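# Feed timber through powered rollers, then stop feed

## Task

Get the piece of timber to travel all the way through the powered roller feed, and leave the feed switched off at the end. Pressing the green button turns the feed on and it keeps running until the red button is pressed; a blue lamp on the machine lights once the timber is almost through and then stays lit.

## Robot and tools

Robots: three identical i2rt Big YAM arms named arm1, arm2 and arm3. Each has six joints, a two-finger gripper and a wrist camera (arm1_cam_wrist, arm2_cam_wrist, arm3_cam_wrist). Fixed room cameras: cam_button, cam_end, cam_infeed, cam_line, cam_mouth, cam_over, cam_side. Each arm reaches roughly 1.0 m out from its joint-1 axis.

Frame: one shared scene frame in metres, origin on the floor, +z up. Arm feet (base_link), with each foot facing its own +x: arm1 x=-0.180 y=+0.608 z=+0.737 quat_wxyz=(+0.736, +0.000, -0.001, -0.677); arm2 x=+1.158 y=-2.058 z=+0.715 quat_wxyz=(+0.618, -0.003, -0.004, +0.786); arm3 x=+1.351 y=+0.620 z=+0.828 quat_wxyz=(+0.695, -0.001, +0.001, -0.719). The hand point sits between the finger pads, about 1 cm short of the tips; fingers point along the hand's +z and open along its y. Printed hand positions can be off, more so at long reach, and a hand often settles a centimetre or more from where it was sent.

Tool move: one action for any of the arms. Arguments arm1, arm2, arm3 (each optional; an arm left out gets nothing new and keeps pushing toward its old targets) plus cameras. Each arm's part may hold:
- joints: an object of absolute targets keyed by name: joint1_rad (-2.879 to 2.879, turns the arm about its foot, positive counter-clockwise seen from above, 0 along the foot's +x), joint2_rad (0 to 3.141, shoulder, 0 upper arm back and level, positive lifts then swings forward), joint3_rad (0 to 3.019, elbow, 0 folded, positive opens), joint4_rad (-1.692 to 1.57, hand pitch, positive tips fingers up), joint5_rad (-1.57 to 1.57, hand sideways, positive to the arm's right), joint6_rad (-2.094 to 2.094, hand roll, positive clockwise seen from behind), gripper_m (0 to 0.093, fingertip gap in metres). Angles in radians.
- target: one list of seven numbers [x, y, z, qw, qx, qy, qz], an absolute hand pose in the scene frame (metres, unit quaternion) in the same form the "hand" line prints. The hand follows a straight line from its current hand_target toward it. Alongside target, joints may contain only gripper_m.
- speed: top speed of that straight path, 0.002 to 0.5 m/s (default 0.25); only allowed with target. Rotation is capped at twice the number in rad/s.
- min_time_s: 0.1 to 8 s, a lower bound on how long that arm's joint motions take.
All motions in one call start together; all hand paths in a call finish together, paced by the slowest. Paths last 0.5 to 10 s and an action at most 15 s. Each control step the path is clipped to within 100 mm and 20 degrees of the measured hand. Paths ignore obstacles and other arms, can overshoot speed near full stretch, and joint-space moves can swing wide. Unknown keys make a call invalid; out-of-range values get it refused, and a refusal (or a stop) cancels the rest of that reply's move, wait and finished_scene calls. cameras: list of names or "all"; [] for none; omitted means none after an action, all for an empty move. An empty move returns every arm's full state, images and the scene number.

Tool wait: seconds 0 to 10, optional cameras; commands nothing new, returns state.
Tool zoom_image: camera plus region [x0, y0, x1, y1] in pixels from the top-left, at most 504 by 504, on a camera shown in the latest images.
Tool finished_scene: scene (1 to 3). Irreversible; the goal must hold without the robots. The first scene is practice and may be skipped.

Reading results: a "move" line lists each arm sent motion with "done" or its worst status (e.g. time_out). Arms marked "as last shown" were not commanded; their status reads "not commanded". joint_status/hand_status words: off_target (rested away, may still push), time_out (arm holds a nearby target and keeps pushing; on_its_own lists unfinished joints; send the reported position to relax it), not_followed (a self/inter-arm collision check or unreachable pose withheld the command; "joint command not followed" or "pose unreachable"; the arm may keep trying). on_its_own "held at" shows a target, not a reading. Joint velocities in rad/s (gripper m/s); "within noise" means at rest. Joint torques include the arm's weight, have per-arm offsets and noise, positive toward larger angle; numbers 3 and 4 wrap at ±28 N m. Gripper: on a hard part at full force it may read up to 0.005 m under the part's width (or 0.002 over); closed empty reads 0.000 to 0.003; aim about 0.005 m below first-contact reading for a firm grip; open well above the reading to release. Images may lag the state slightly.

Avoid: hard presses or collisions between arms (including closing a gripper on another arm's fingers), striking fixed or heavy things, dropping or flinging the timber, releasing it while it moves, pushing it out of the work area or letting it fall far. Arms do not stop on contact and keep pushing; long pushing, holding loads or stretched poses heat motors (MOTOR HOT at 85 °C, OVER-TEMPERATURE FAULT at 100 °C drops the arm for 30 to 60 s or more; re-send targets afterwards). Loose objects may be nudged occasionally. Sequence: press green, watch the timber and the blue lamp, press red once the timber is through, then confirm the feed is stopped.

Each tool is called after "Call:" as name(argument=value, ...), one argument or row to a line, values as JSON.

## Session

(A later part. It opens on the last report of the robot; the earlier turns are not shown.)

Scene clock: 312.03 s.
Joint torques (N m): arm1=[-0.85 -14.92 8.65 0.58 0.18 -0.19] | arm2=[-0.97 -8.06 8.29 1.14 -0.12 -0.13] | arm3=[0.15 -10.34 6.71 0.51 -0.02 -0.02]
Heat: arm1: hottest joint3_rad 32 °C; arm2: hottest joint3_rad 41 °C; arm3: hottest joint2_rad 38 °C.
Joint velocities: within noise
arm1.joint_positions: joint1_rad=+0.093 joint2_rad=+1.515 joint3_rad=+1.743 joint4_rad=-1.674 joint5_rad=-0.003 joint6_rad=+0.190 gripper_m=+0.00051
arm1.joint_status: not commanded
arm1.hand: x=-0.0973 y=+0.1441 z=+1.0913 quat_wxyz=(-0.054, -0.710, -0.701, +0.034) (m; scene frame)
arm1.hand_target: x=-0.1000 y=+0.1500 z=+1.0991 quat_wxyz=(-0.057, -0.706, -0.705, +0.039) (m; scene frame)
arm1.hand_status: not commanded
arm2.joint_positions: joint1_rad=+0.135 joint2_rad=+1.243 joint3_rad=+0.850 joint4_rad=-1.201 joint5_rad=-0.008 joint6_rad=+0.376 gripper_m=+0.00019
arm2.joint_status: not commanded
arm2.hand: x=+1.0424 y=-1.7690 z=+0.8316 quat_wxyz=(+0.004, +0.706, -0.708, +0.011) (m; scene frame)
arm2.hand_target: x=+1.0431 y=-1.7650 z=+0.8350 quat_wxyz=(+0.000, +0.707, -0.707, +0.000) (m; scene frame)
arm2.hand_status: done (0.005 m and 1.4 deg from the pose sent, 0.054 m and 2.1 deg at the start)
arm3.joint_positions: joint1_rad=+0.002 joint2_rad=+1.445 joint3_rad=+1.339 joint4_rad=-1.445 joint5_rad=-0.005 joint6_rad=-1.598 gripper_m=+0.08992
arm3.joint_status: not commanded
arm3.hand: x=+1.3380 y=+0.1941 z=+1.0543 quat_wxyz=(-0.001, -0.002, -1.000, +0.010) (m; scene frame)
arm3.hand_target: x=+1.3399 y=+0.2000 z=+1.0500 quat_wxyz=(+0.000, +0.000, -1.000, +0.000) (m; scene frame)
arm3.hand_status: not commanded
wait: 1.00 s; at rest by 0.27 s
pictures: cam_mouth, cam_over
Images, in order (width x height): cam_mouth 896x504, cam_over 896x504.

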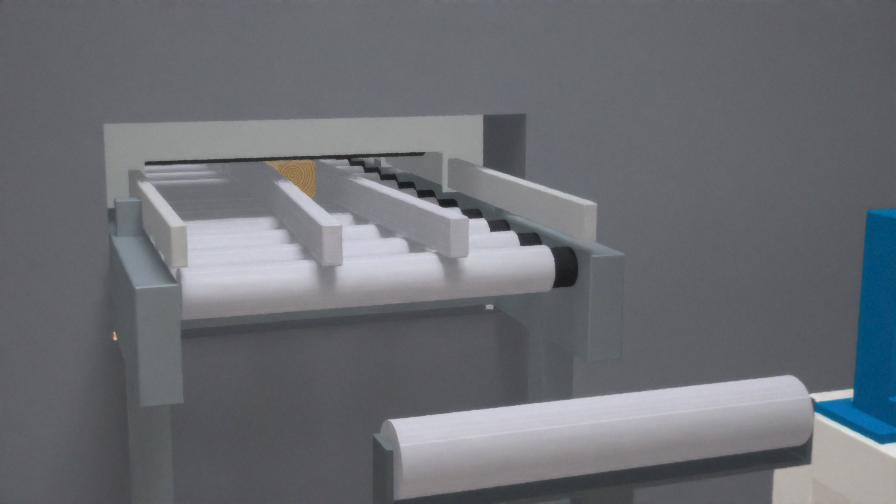

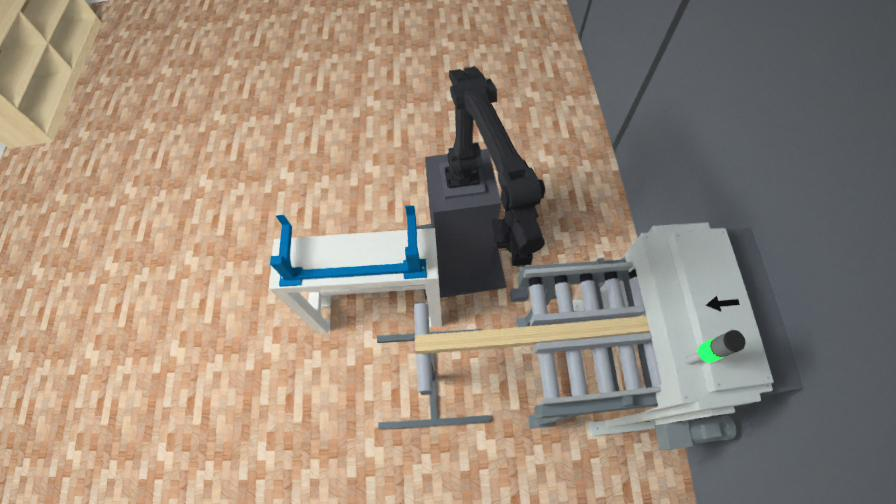

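Call:
wait(
  seconds=1.0,
  cameras=["cam_mouth", "cam_over"],
)

Call:
wait(
  seconds=1.0,
  cameras=["cam_side", "cam_over"],
)

Scene clock: 314.57 s.
Joint torques (N m): arm1=[-0.85 -14.92 8.65 0.57 0.18 -0.19] | arm2=[-1.08 -8.06 8.29 1.18 -0.1 -0.12] | arm3=[0.44 -9.99 6.69 0.34 -0.04 -0.03]
Heat: arm1: hottest joint3_rad 32 °C; arm2: hottest joint3_rad 41 °C; arm3: hottest joint2_rad 38 °C.
Joint velocities: within noise
arm1.joint_positions: joint1_rad=+0.093 joint2_rad=+1.515 joint3_rad=+1.743 joint4_rad=-1.674 joint5_rad=-0.003 joint6_rad=+0.190 gripper_m=+0.00051
arm1.joint_status: not commanded
arm1.hand: x=-0.0973 y=+0.1441 z=+1.0913 quat_wxyz=(-0.054, -0.710, -0.701, +0.034) (m; scene frame)
arm1.hand_target: x=-0.1000 y=+0.1500 z=+1.0991 quat_wxyz=(-0.057, -0.706, -0.705, +0.039) (m; scene frame)
arm1.hand_status: not commanded
arm2.joint_positions: joint1_rad=+0.135 joint2_rad=+1.243 joint3_rad=+0.850 joint4_rad=-1.201 joint5_rad=-0.008 joint6_rad=+0.376 gripper_m=+0.00019
arm2.joint_status: not commanded
arm2.hand: x=+1.0424 y=-1.7690 z=+0.8316 quat_wxyz=(+0.004, +0.706, -0.708, +0.011) (m; scene frame)
arm2.hand_target: x=+1.0431 y=-1.7650 z=+0.8350 quat_wxyz=(+0.000, +0.707, -0.707, +0.000) (m; scene frame)
arm2.hand_status: done (0.005 m and 1.4 deg from the pose sent, 0.054 m and 2.1 deg at the start)
arm3.joint_positions: joint1_rad=+0.002 joint2_rad=+1.445 joint3_rad=+1.339 joint4_rad=-1.445 joint5_rad=-0.005 joint6_rad=-1.598 gripper_m=+0.08992
arm3.joint_status: not commanded
arm3.hand: x=+1.3380 y=+0.1941 z=+1.0543 quat_wxyz=(-0.001, -0.002, -1.000, +0.010) (m; scene frame)
arm3.hand_target: x=+1.3399 y=+0.2000 z=+1.0500 quat_wxyz=(+0.000, +0.000, -1.000, +0.000) (m; scene frame)
arm3.hand_status: not commanded
wait: 1.00 s; at rest from the start
pictures: cam_mouth, cam_over
Images, in order (width x height): cam_mouth 896x504, cam_over 896x504.

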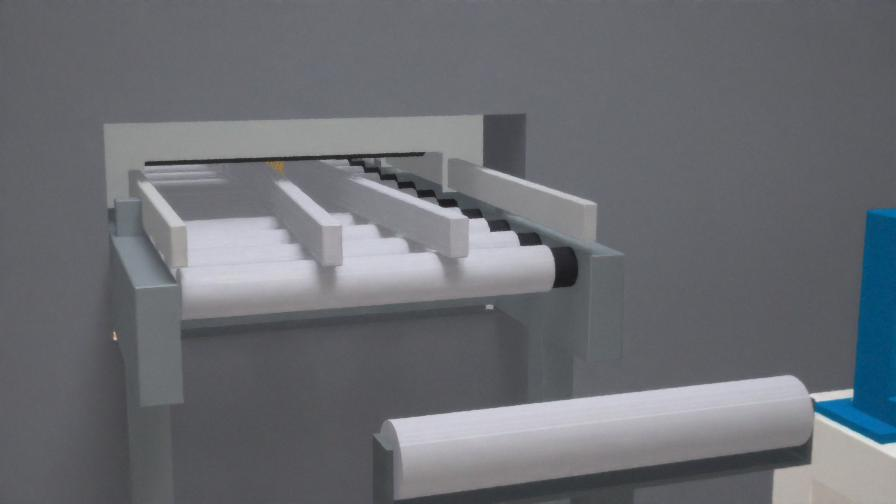

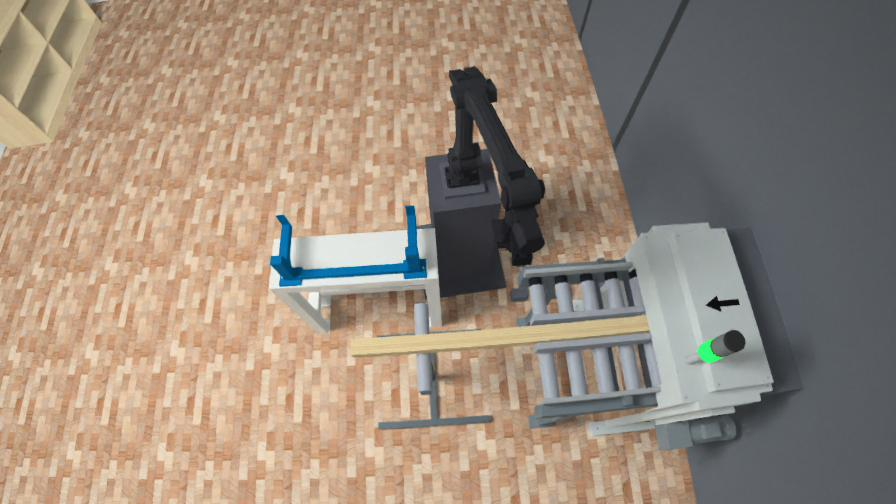

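Scene clock: 315.57 s.
Joint torques (N m): arm1=[-0.85 -14.92 8.66 0.55 0.17 -0.19] | arm2=[-1.14 -8.06 8.29 1.14 -0.11 -0.12] | arm3=[0.03 -10.05 6.61 0.39 0.01 0.02]
Heat: arm1: hottest joint3_rad 32 °C; arm2: hottest joint3_rad 41 °C; arm3: hottest joint2_rad 38 °C.
Joint velocities: within noise
arm1.joint_positions: joint1_rad=+0.093 joint2_rad=+1.515 joint3_rad=+1.743 joint4_rad=-1.674 joint5_rad=-0.003 joint6_rad=+0.190 gripper_m=+0.00051
arm1.joint_status: not commanded
arm1.hand: x=-0.0973 y=+0.1441 z=+1.0913 quat_wxyz=(-0.054, -0.710, -0.701, +0.034) (m; scene frame)
arm1.hand_target: x=-0.1000 y=+0.1500 z=+1.0991 quat_wxyz=(-0.057, -0.706, -0.705, +0.039) (m; scene frame)
arm1.hand_status: not commanded
arm2.joint_positions: joint1_rad=+0.135 joint2_rad=+1.243 joint3_rad=+0.850 joint4_rad=-1.201 joint5_rad=-0.008 joint6_rad=+0.376 gripper_m=+0.00019
arm2.joint_status: not commanded
arm2.hand: x=+1.0424 y=-1.7690 z=+0.8316 quat_wxyz=(+0.004, +0.706, -0.708, +0.011) (m; scene frame)
arm2.hand_target: x=+1.0431 y=-1.7650 z=+0.8350 quat_wxyz=(+0.000, +0.707, -0.707, +0.000) (m; scene frame)
arm2.hand_status: done (0.005 m and 1.4 deg from the pose sent, 0.054 m and 2.1 deg at the start)
arm3.joint_positions: joint1_rad=+0.002 joint2_rad=+1.445 joint3_rad=+1.339 joint4_rad=-1.445 joint5_rad=-0.005 joint6_rad=-1.598 gripper_m=+0.08992
arm3.joint_status: not commanded
arm3.hand: x=+1.3380 y=+0.1941 z=+1.0543 quat_wxyz=(-0.001, -0.002, -1.000, +0.010) (m; scene frame)
arm3.hand_target: x=+1.3399 y=+0.2000 z=+1.0500 quat_wxyz=(+0.000, +0.000, -1.000, +0.000) (m; scene frame)
arm3.hand_status: not commanded
wait: 1.00 s; at rest by 0.27 s
pictures: cam_over, cam_side
Images, in order (width x height): cam_over 896x504, cam_side 896x504.

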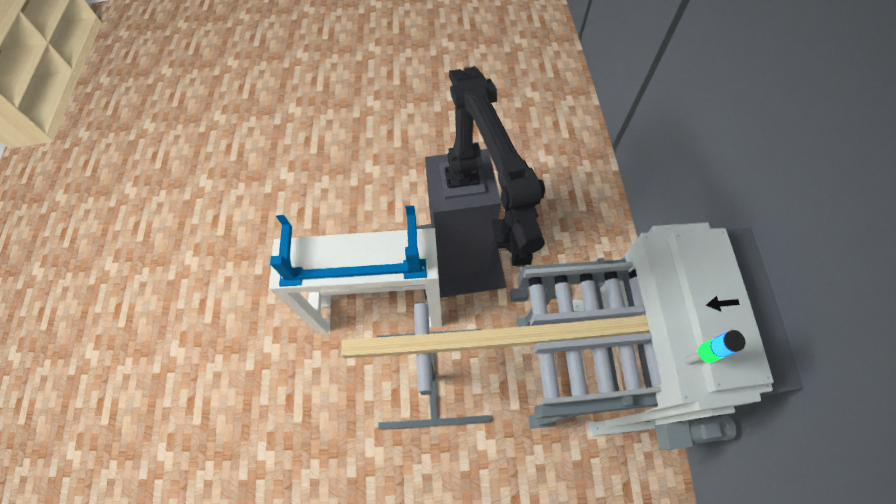

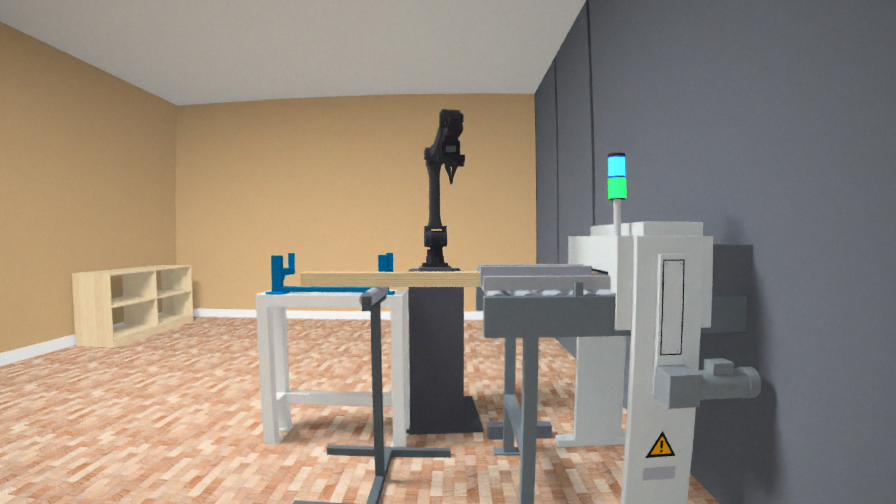

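Call:
wait(
  seconds=0.7,
  cameras=["cam_over", "cam_mouth"],
)

Scene clock: 317.90 s.
Joint torques (N m): arm1=[-0.85 -14.92 8.65 0.57 0.18 -0.19] | arm2=[-0.85 -8.06 8.29 1.21 -0.1 -0.11] | arm3=[0.26 -9.76 6.86 0.46 0.06 -0.02]
Heat: arm1: hottest joint3_rad 32 °C; arm2: hottest joint3_rad 40 °C; arm3: hottest joint2_rad 38 °C.
Joint velocities: within noise
arm1.joint_positions: joint1_rad=+0.093 joint2_rad=+1.515 joint3_rad=+1.743 joint4_rad=-1.674 joint5_rad=-0.003 joint6_rad=+0.190 gripper_m=+0.00051
arm1.joint_status: not commanded
arm1.hand: x=-0.0973 y=+0.1441 z=+1.0913 quat_wxyz=(-0.054, -0.710, -0.701, +0.034) (m; scene frame)
arm1.hand_target: x=-0.1000 y=+0.1500 z=+1.0991 quat_wxyz=(-0.057, -0.706, -0.705, +0.039) (m; scene frame)
arm1.hand_status: not commanded
arm2.joint_positions: joint1_rad=+0.135 joint2_rad=+1.243 joint3_rad=+0.850 joint4_rad=-1.201 joint5_rad=-0.008 joint6_rad=+0.376 gripper_m=+0.00019
arm2.joint_status: not commanded
arm2.hand: x=+1.0424 y=-1.7690 z=+0.8316 quat_wxyz=(+0.004, +0.706, -0.708, +0.011) (m; scene frame)
arm2.hand_target: x=+1.0431 y=-1.7650 z=+0.8350 quat_wxyz=(+0.000, +0.707, -0.707, +0.000) (m; scene frame)
arm2.hand_status: done (0.005 m and 1.4 deg from the pose sent, 0.054 m and 2.1 deg at the start)
arm3.joint_positions: joint1_rad=+0.002 joint2_rad=+1.445 joint3_rad=+1.339 joint4_rad=-1.445 joint5_rad=-0.005 joint6_rad=-1.598 gripper_m=+0.08992
arm3.joint_status: not commanded
arm3.hand: x=+1.3380 y=+0.1941 z=+1.0543 quat_wxyz=(-0.001, -0.002, -1.000, +0.010) (m; scene frame)
arm3.hand_target: x=+1.3399 y=+0.2000 z=+1.0500 quat_wxyz=(+0.000, +0.000, -1.000, +0.000) (m; scene frame)
arm3.hand_status: not commanded
wait: 0.70 s; at rest from the start
pictures: cam_mouth, cam_over
Images, in order (width x height): cam_mouth 896x504, cam_over 896x504.

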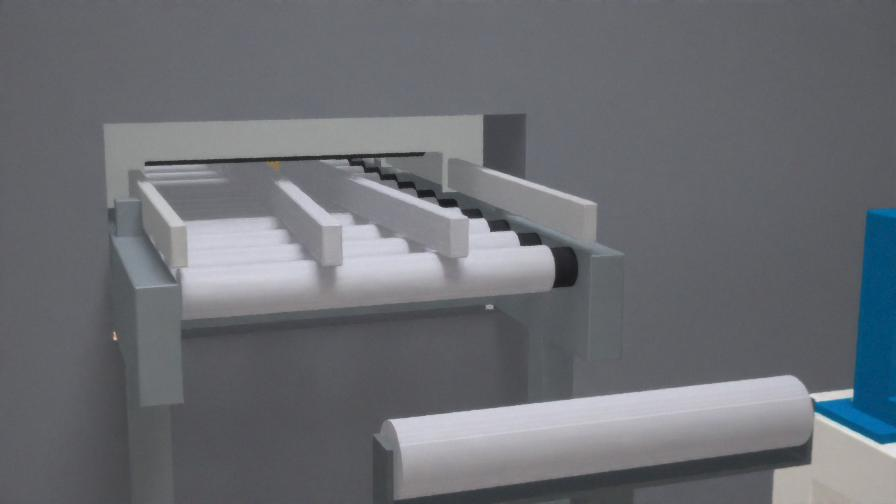

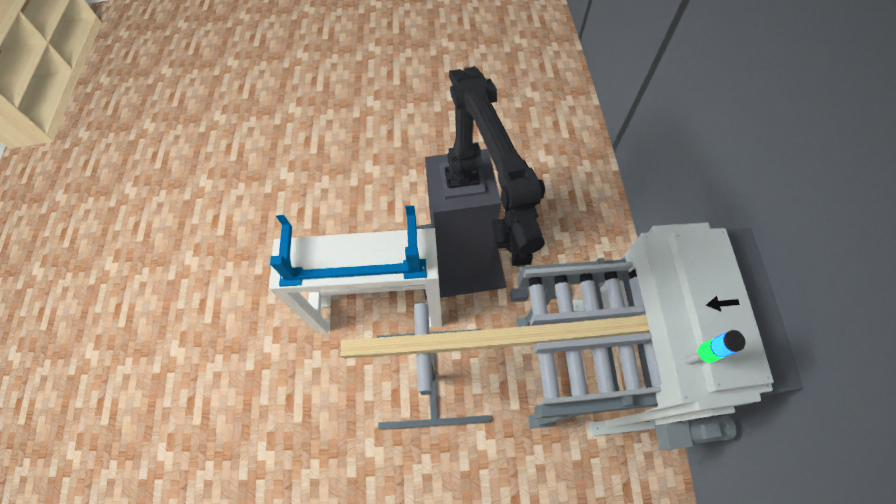

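Call:
move(
  arm2={"target": [1.0430, -1.765, 0.792, 0, 0.707, -0.707, 0], "speed": 0.08},
  cameras=["cam_button", "cam_over", "cam_end", "cam_side", "arm1_cam_wrist"],
)

Call:
zoom_image(
  camera="cam_end",
  region=[392, 200, 842, 450],
)

Call:
zoom_image(
  camera="cam_side",
  region=[240, 200, 744, 400],
)

Call:
zoom_image(
  camera="cam_over",
  region=[260, 180, 764, 464],
)

Scene clock: 321.83 s.
Joint torques (N m): arm1=[-0.85 -14.92 8.65 0.57 0.18 -0.19] | arm2=[-0.97 -3.55 6.17 2.15 -0.12 -0.11] | arm3=[0.26 -9.88 6.56 0.28 -0.05 0.05]
Heat: arm1: hottest joint3_rad 32 °C; arm2: hottest joint3_rad 40 °C; arm3: hottest joint2_rad 38 °C.
move: arm2 off_target
Joint velocities: within noise
arm1, arm3: as last shown
arm2.joint_positions: joint1_rad=+0.135 joint2_rad=+1.244 joint3_rad=+0.799 joint4_rad=-1.091 joint5_rad=-0.009 joint6_rad=+0.376 gripper_m=+0.00019
arm2.joint_status: not commanded
arm2.hand: x=+1.0400 y=-1.7627 z=+0.8134 quat_wxyz=(-0.008, +0.706, -0.708, -0.015) (m; scene frame)
arm2.hand_target: x=+1.0433 y=-1.7661 z=+0.7933 quat_wxyz=(+0.000, +0.707, -0.707, +0.000) (m; scene frame)
arm2.hand_status: off_target (0.022 m and 2.0 deg from the pose sent, 0.040 m and 1.4 deg at the start)
pictures: arm1_cam_wrist, cam_button, cam_end, cam_over, cam_side
Images, in order (width x height): arm1_cam_wrist 672x504, cam_button 896x504, cam_end 896x504, cam_over 896x504, cam_side 896x504.

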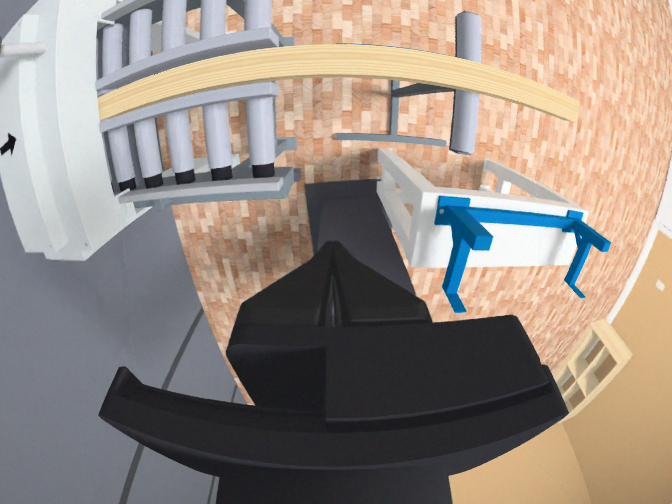

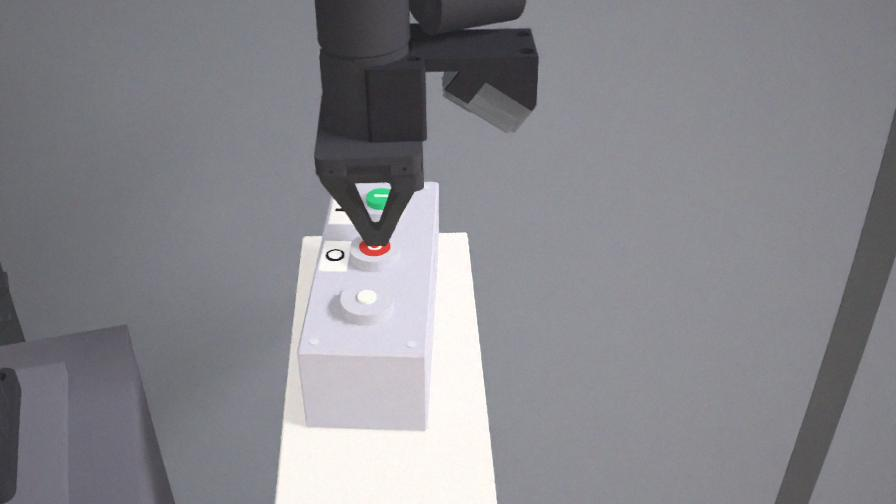

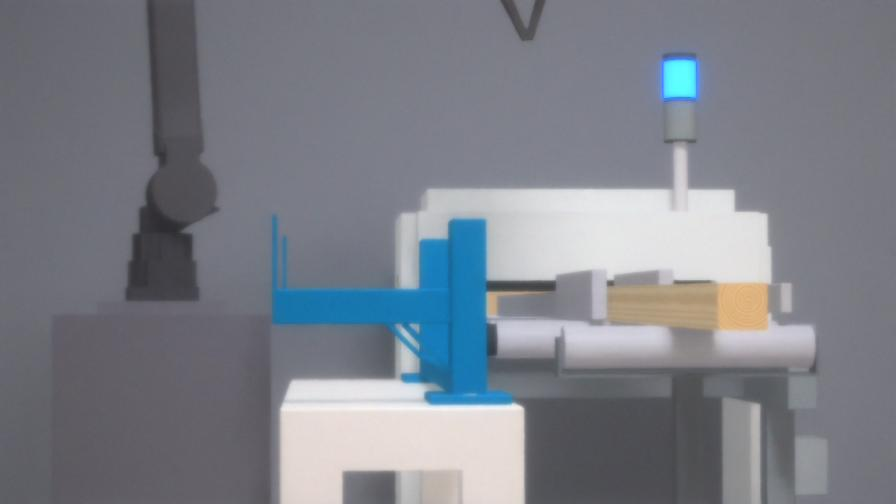

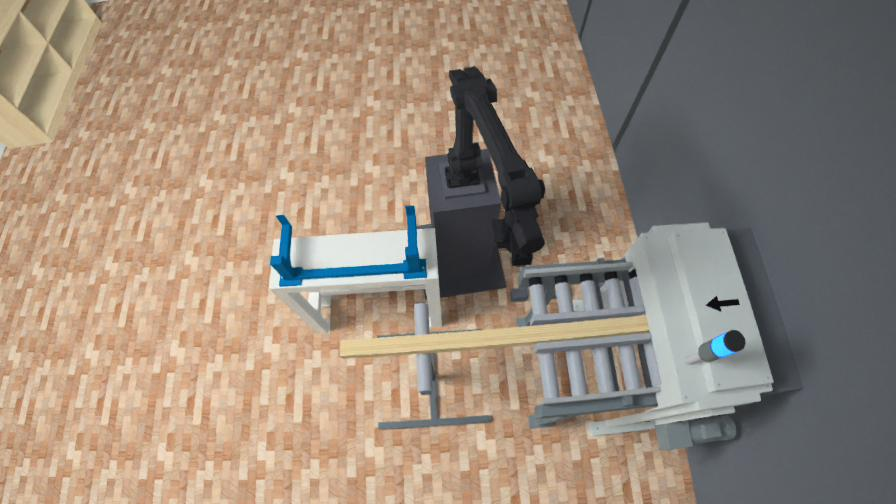

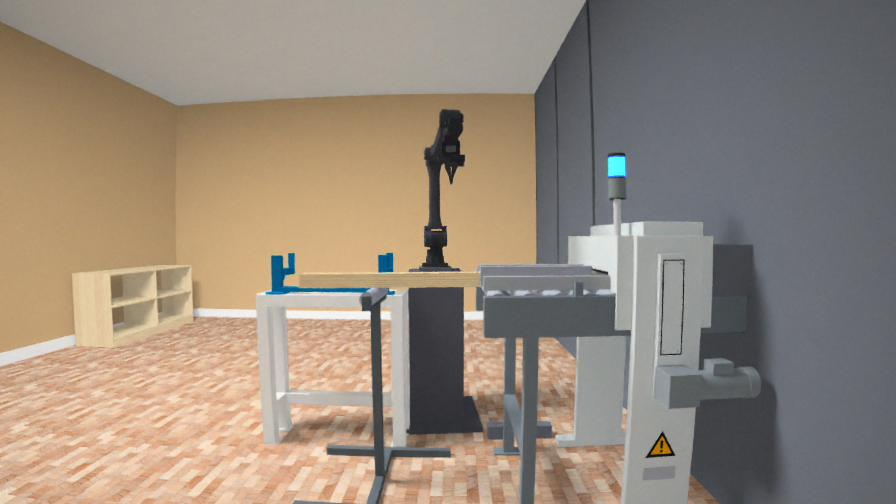

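Scaled by 1.120 from the camera's 896x504 image, which has a finer 1280x720 frame.

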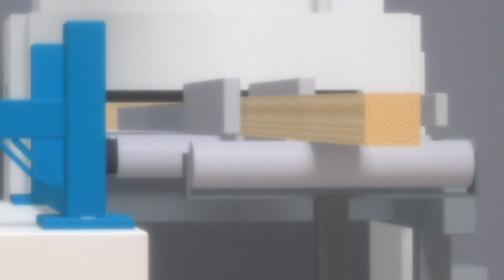

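Scaled by 1.000.

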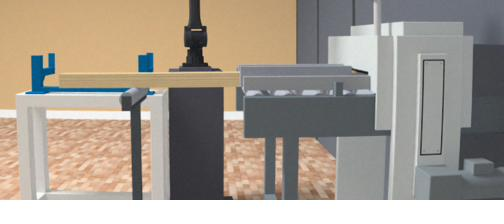

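Scaled by 1.000.

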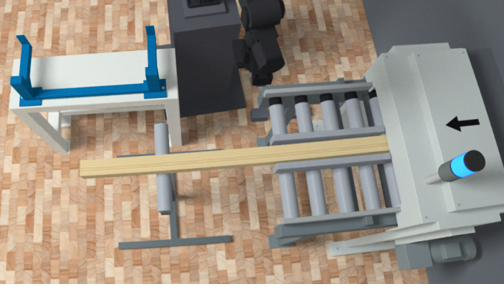

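Call:
move(
  arm1={"target": [-0.13, -0.03, 0.97, 0, 1, 0, 0], "speed": 0.25, "joints": {"gripper_m": 0.093}},
  arm2={"target": [1.0430, -1.764, 0.86, 0, 0.707, -0.707, 0], "speed": 0.1},
  cameras=["arm1_cam_wrist", "cam_over", "cam_end", "cam_side"],
)

Call:
zoom_image(
  camera="arm1_cam_wrist",
  region=[150, 0, 520, 330],
)

Scene clock: 347.97 s.
Joint torques (N m): arm1=[-1.32 -19.6 12.9 0.17 0.05 0.08] | arm2=[-1.03 -7.82 11.74 0.13 -0.09 -0.12] | arm3=[0.97 -10.81 6.67 0.27 -0.03 -0.03]
Heat: arm1: hottest joint3_rad 32 °C; arm2: hottest joint3_rad 38 °C; arm3: hottest joint2_rad 36 °C.
move: arm1 off_target; arm2 off_target
Joint velocities: within noise
arm1.joint_positions: joint1_rad=+0.003 joint2_rad=+2.036 joint3_rad=+2.120 joint4_rad=-1.672 joint5_rad=+0.004 joint6_rad=+1.634 gripper_m=+0.09293
arm1.joint_status: all done
arm1.hand: x=-0.1266 y=-0.0183 z=+0.9618 quat_wxyz=(+0.007, -1.000, -0.012, +0.002) (m; scene frame)
arm1.hand_target: x=-0.1300 y=-0.0293 z=+0.9699 quat_wxyz=(-0.005, -1.000, +0.000, +0.000) (m; scene frame)
arm1.hand_status: off_target (0.015 m and 1.6 deg from the pose sent, 0.215 m and 89.5 deg at the start; a joint's target at an end of its range on 25 of 124 steps)
arm2.joint_positions: joint1_rad=+0.134 joint2_rad=+1.217 joint3_rad=+0.857 joint4_rad=-1.252 joint5_rad=-0.009 joint6_rad=+0.374 gripper_m=+0.00019
arm2.joint_status: not commanded
arm2.hand: x=+1.0462 y=-1.7780 z=+0.8416 quat_wxyz=(+0.008, +0.706, -0.708, +0.020) (m; scene frame)
arm2.hand_target: x=+1.0432 y=-1.7647 z=+0.8598 quat_wxyz=(+0.000, +0.707, -0.707, +0.000) (m; scene frame)
arm2.hand_status: off_target (0.023 m and 2.5 deg from the pose sent, 0.047 m and 2.0 deg at the start)
arm3: as last shown
pictures: arm1_cam_wrist, cam_end, cam_over, cam_side
Images, in order (width x height): arm1_cam_wrist 672x504, cam_end 896x504, cam_over 896x504, cam_side 896x504.

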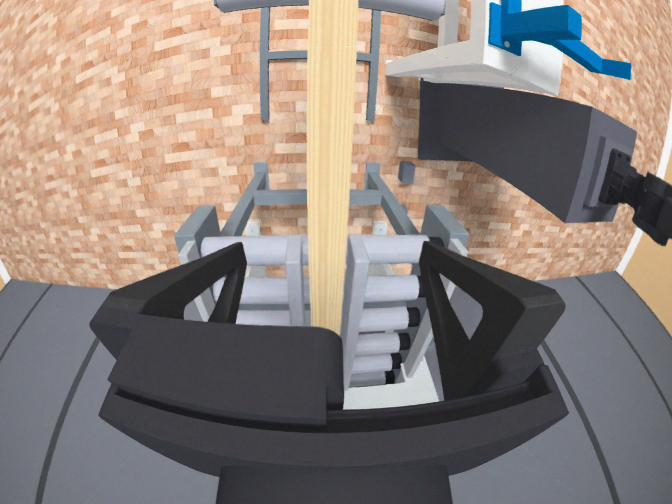

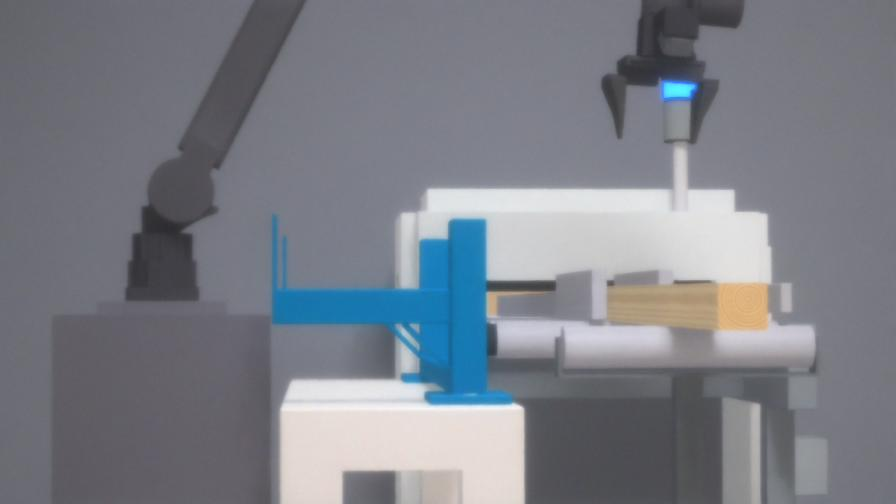

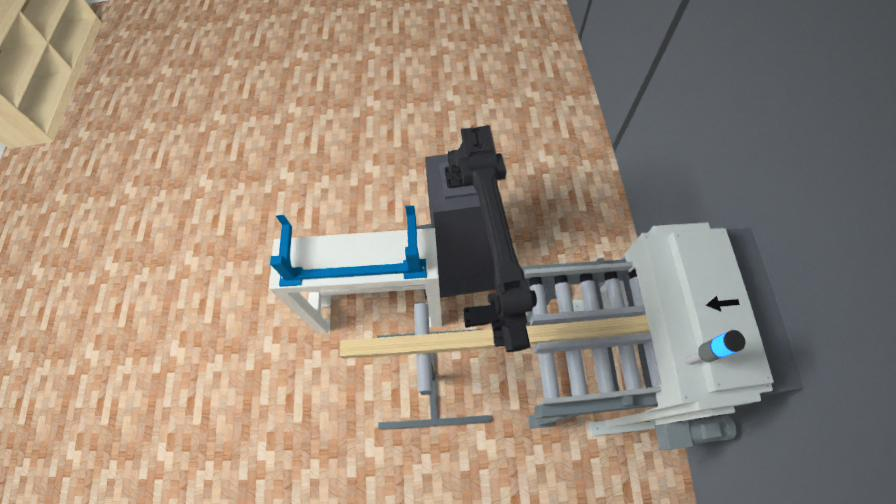

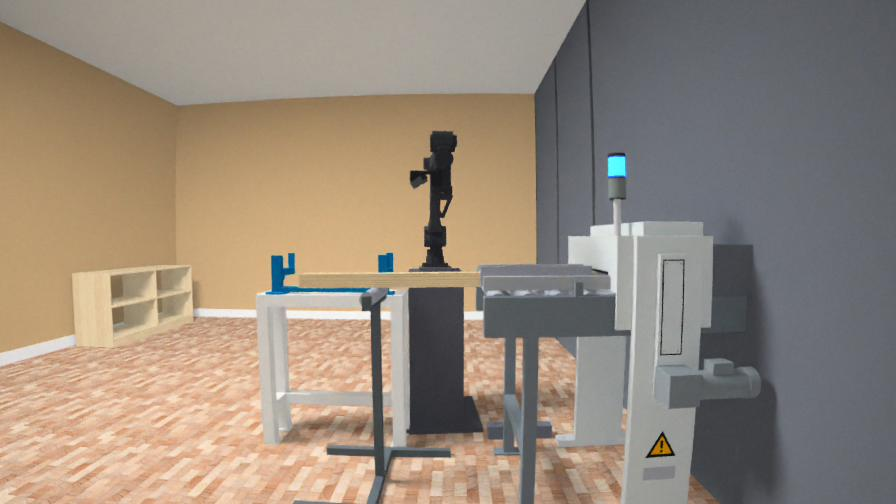

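Scaled by 1.362 from the camera's 672x504 image, which has a finer 960x720 frame.

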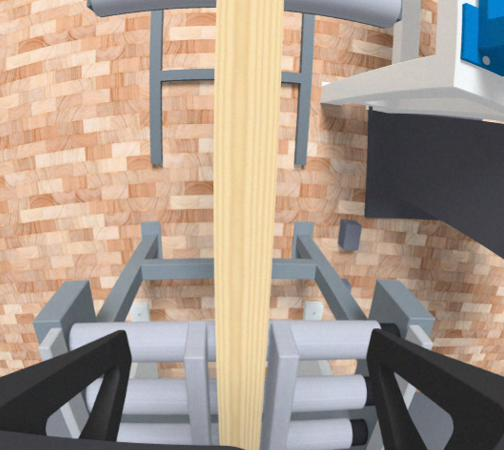

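Call:
move(
  arm1={"target": [-0.13, -0.03, 0.82, 0, 1, 0, 0], "speed": 0.2},
  cameras=["arm1_cam_wrist", "cam_over", "cam_end", "cam_side"],
)

Call:
zoom_image(
  camera="arm1_cam_wrist",
  region=[210, 130, 460, 330],
)

Call:
zoom_image(
  camera="cam_end",
  region=[500, 150, 850, 400],
)

Scene clock: 353.90 s.
Joint torques (N m): arm1=[-1.32 -20.48 8.75 0.76 0.05 0.07] | arm2=[-1.14 -7.71 11.77 0.13 -0.08 -0.12] | arm3=[1.61 -10.4 6.49 0.44 0.01 -0.01]
Heat: arm1: hottest joint3_rad 33 °C; arm2: hottest joint3_rad 38 °C; arm3: hottest joint2_rad 36 °C.
move: arm1 done
Joint velocities: within noise
arm1.joint_positions: joint1_rad=+0.003 joint2_rad=+2.083 joint3_rad=+1.839 joint4_rad=-1.330 joint5_rad=+0.004 joint6_rad=+1.635 gripper_m=+0.09293
arm1.joint_status: not commanded
arm1.hand: x=-0.1257 y=-0.0264 z=+0.8257 quat_wxyz=(+0.000, -1.000, -0.011, +0.001) (m; scene frame)
arm1.hand_target: x=-0.1299 y=-0.0299 z=+0.8200 quat_wxyz=(+0.000, -1.000, +0.000, +0.000) (m; scene frame)
arm1.hand_status: done (0.008 m and 1.3 deg from the pose sent, 0.142 m and 1.6 deg at the start)
arm2, arm3: as last shown
pictures: arm1_cam_wrist, cam_end, cam_over, cam_side
Images, in order (width x height): arm1_cam_wrist 672x504, cam_end 896x504, cam_over 896x504, cam_side 896x504.

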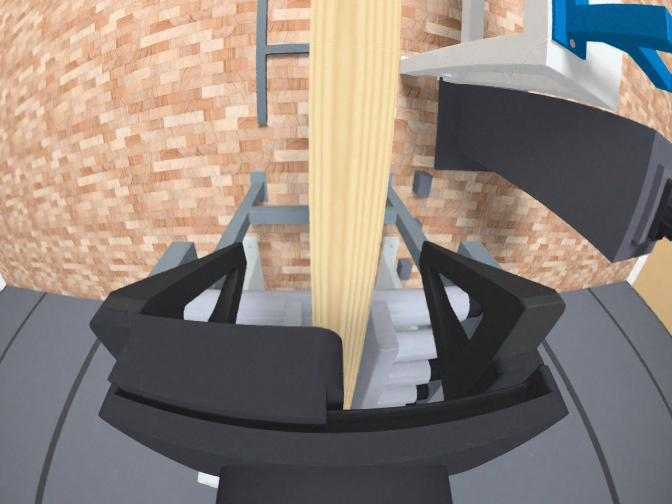

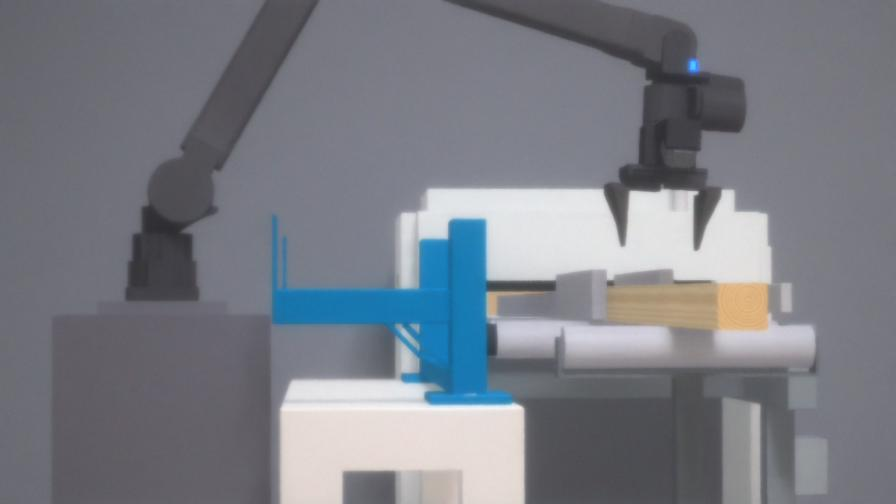

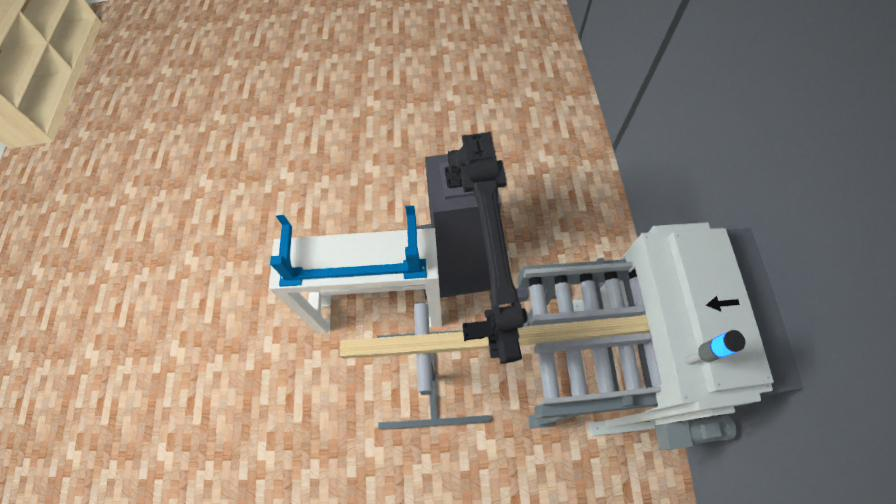

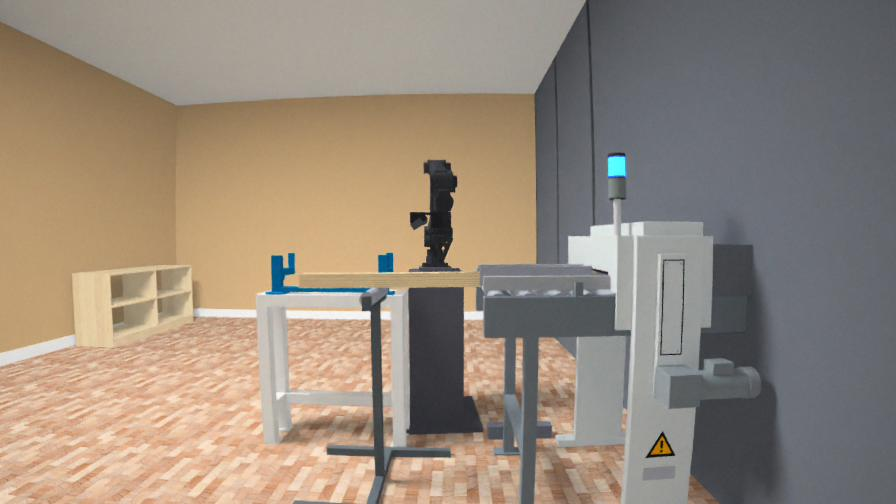

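Scaled by 2.016 from the camera's 672x504 image, which has a finer 960x720 frame.

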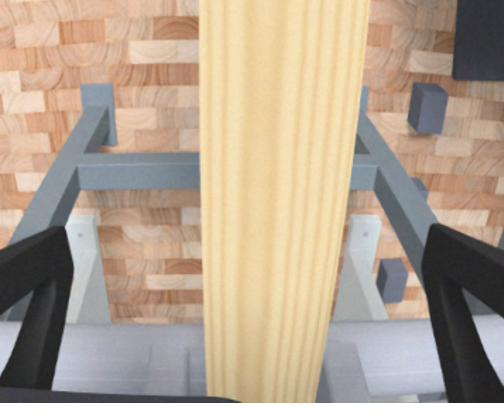

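Scaled by 1.440 from the camera's 896x504 image, which has a finer 1280x720 frame.

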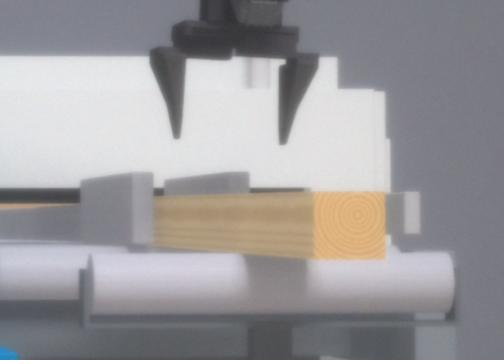

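Call:
move(
  arm1={"target": [-0.13, -0.024, 0.728, 0, 1, 0, 0], "speed": 0.12},
  cameras=["arm1_cam_wrist", "cam_end"],
)

Call:
zoom_image(
  camera="cam_end",
  region=[500, 150, 850, 400],
)

Scene clock: 357.87 s.
Joint torques (N m): arm1=[-1.26 -20.13 7.88 0.77 0.05 0.07] | arm2=[-1.08 -7.59 11.79 0.13 -0.1 -0.11] | arm3=[0.32 -10.64 6.71 0.39 -0.02 -0.02]
Heat: arm1: hottest joint3_rad 33 °C; arm2: hottest joint3_rad 38 °C; arm3: hottest joint2_rad 36 °C.
move: arm1 done
Joint velocities: within noise
arm1.joint_positions: joint1_rad=+0.003 joint2_rad=+2.152 joint3_rad=+1.709 joint4_rad=-1.125 joint5_rad=+0.004 joint6_rad=+1.636 gripper_m=+0.09293
arm1.joint_status: not commanded
arm1.hand: x=-0.1259 y=-0.0224 z=+0.7369 quat_wxyz=(-0.002, -1.000, -0.011, +0.001) (m; scene frame)
arm1.hand_target: x=-0.1299 y=-0.0238 z=+0.7280 quat_wxyz=(+0.000, -1.000, +0.000, +0.000) (m; scene frame)
arm1.hand_status: done (0.010 m and 1.3 deg from the pose sent, 0.098 m and 1.3 deg at the start)
arm2, arm3: as last shown
pictures: arm1_cam_wrist, cam_end
Images, in order (width x height): arm1_cam_wrist 672x504, cam_end 896x504.

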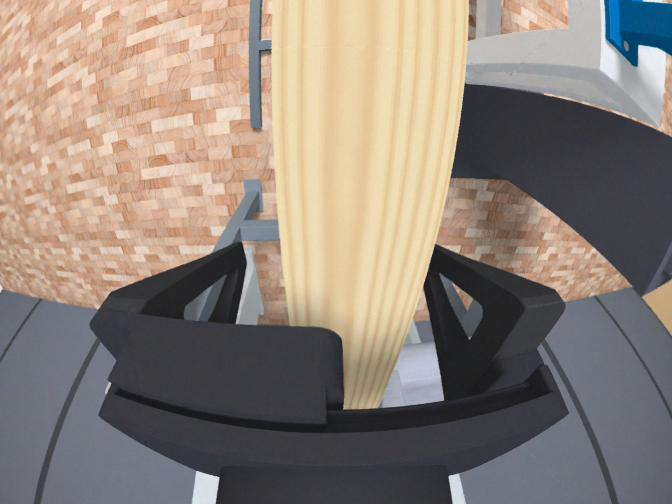

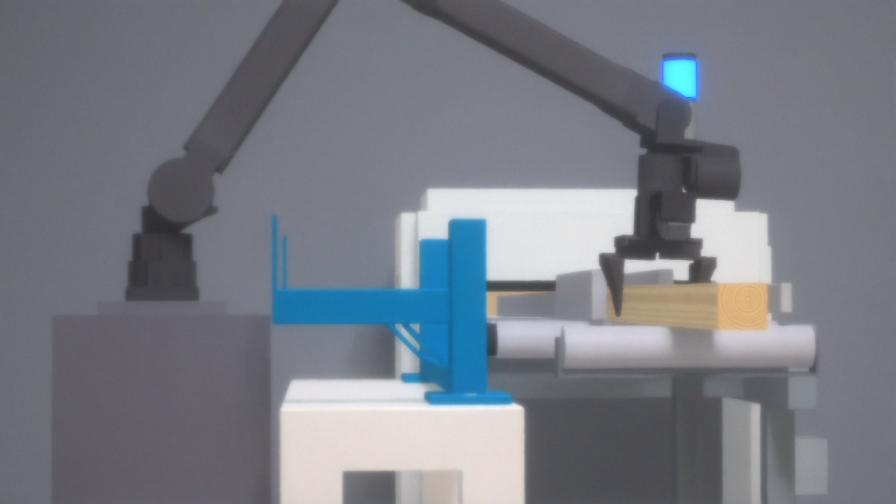

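Scaled by 1.440 from the camera's 896x504 image, which has a finer 1280x720 frame.

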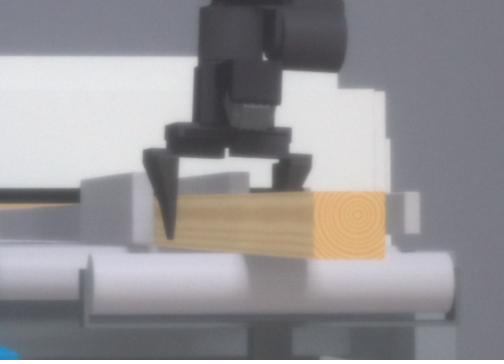

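Call:
move(
  arm1={"joints": {"gripper_m": 0.038}},
)

Call:
move(
  arm1={"target": [-0.29, -0.022, 0.732, 0, 1, 0, 0], "speed": 0.1},
  cameras=["arm1_cam_wrist", "cam_end", "cam_over", "cam_side", "cam_mouth"],
)

Scene clock: 360.40 s.
Joint torques (N m): arm1=[-1.26 -20.19 8.36 1.14 0.08 -0.05] | arm2=[-1.03 -7.59 11.77 0.14 -0.09 -0.12] | arm3=[0.32 -10.23 6.87 0.24 -0.06 0.02]
Heat: arm1: hottest joint3_rad 33 °C; arm2: hottest joint3_rad 39 °C; arm3: hottest joint2_rad 36 °C.
move: arm1 off_target
Joint velocities: within noise
arm1.joint_positions: joint1_rad=+0.003 joint2_rad=+2.152 joint3_rad=+1.703 joint4_rad=-1.137 joint5_rad=+0.003 joint6_rad=+1.649 gripper_m=+0.05026
arm1.joint_status: gripper_m off_target (ended at +0.05028, target +0.03800)
arm1.hand: x=-0.1265 y=-0.0172 z=+0.7349 quat_wxyz=(+0.006, -1.000, -0.004, +0.001) (m; scene frame)
arm1.hand_target: x=-0.1300 y=-0.0238 z=+0.7280 quat_wxyz=(+0.000, -1.000, +0.000, +0.000) (m; scene frame)
arm1.hand_status: not commanded
arm2, arm3: as last shown
pictures: none

Scene clock: 362.73 s.
Joint torques (N m): arm1=[-1.55 -19.55 10.52 0.12 0.08 -0.07] | arm2=[-1.2 -7.53 11.75 0.12 -0.09 -0.12] | arm3=[0.62 -11.34 6.79 0.49 -0.04 -0.02]
Heat: arm1: hottest joint3_rad 33 °C; arm2: hottest joint3_rad 39 °C; arm3: hottest joint2_rad 36 °C.
move: arm1 off_target
Joint velocities: within noise
arm1.joint_positions: joint1_rad=-0.246 joint2_rad=+2.152 joint3_rad=+1.705 joint4_rad=-1.123 joint5_rad=+0.004 joint6_rad=+1.400 gripper_m=+0.05026
arm1.joint_status: not commanded
arm1.hand: x=-0.2825 y=-0.0151 z=+0.7350 quat_wxyz=(-0.001, -1.000, -0.005, +0.001) (m; scene frame)
arm1.hand_target: x=-0.2901 y=-0.0217 z=+0.7320 quat_wxyz=(+0.000, -1.000, +0.000, +0.000) (m; scene frame)
arm1.hand_status: off_target (0.011 m and 0.6 deg from the pose sent, 0.164 m and 0.8 deg at the start)
arm2, arm3: as last shown
pictures: arm1_cam_wrist, cam_end, cam_mouth, cam_over, cam_side
Images, in order (width x height): arm1_cam_wrist 672x504, cam_end 896x504, cam_mouth 896x504, cam_over 896x504, cam_side 896x504.

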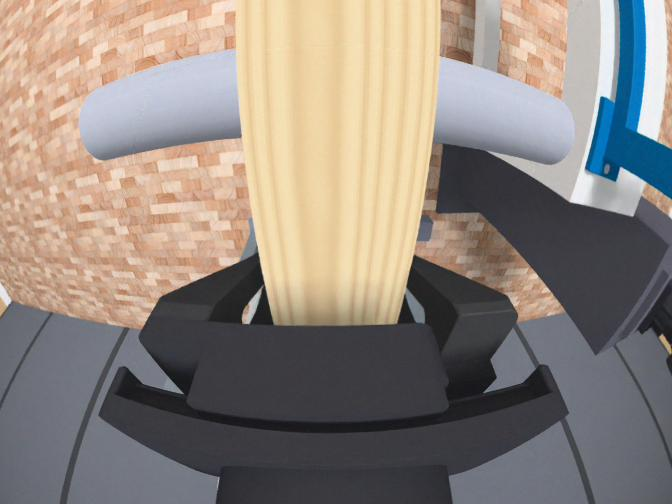

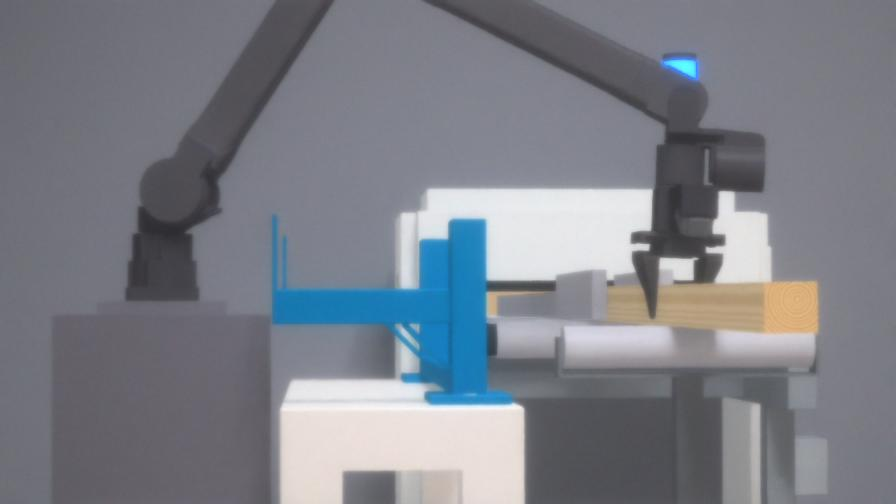

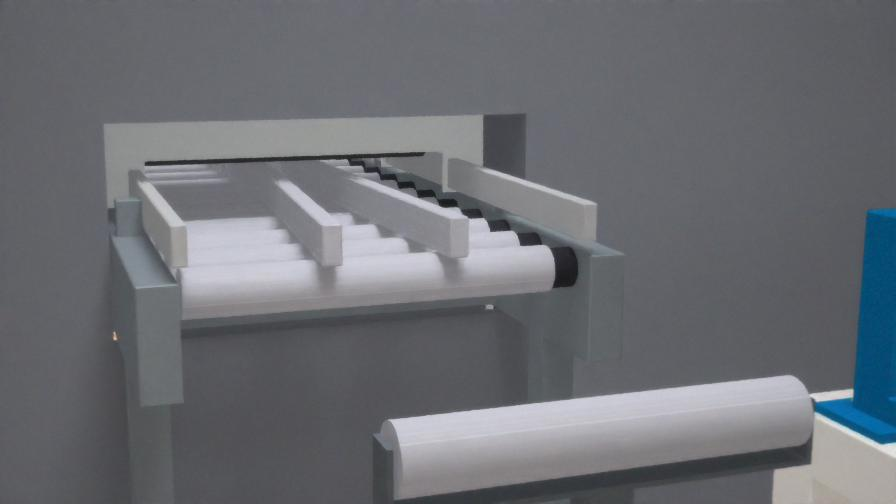

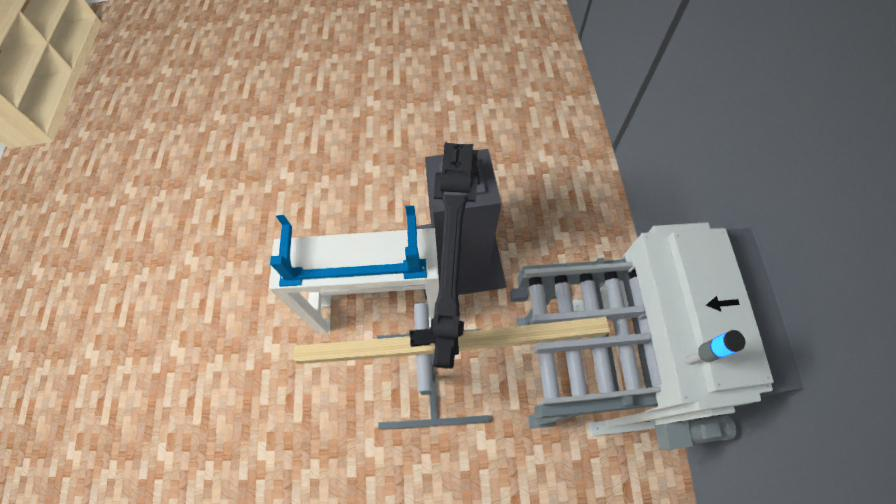

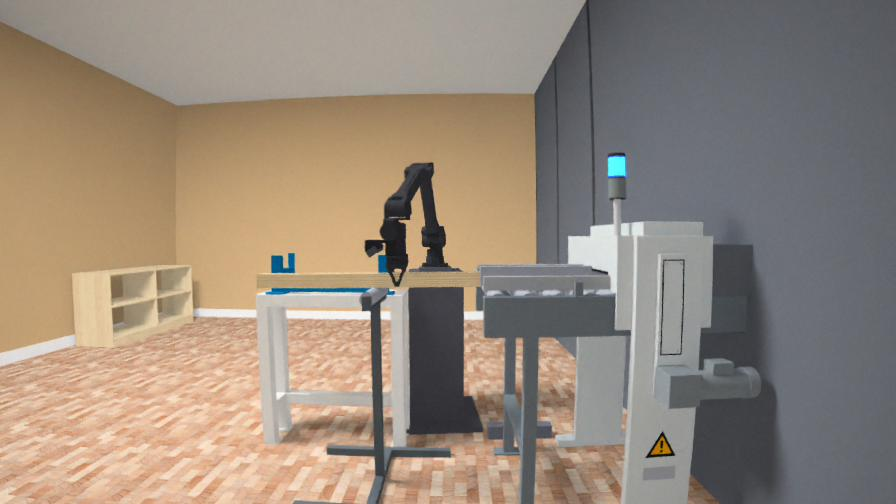

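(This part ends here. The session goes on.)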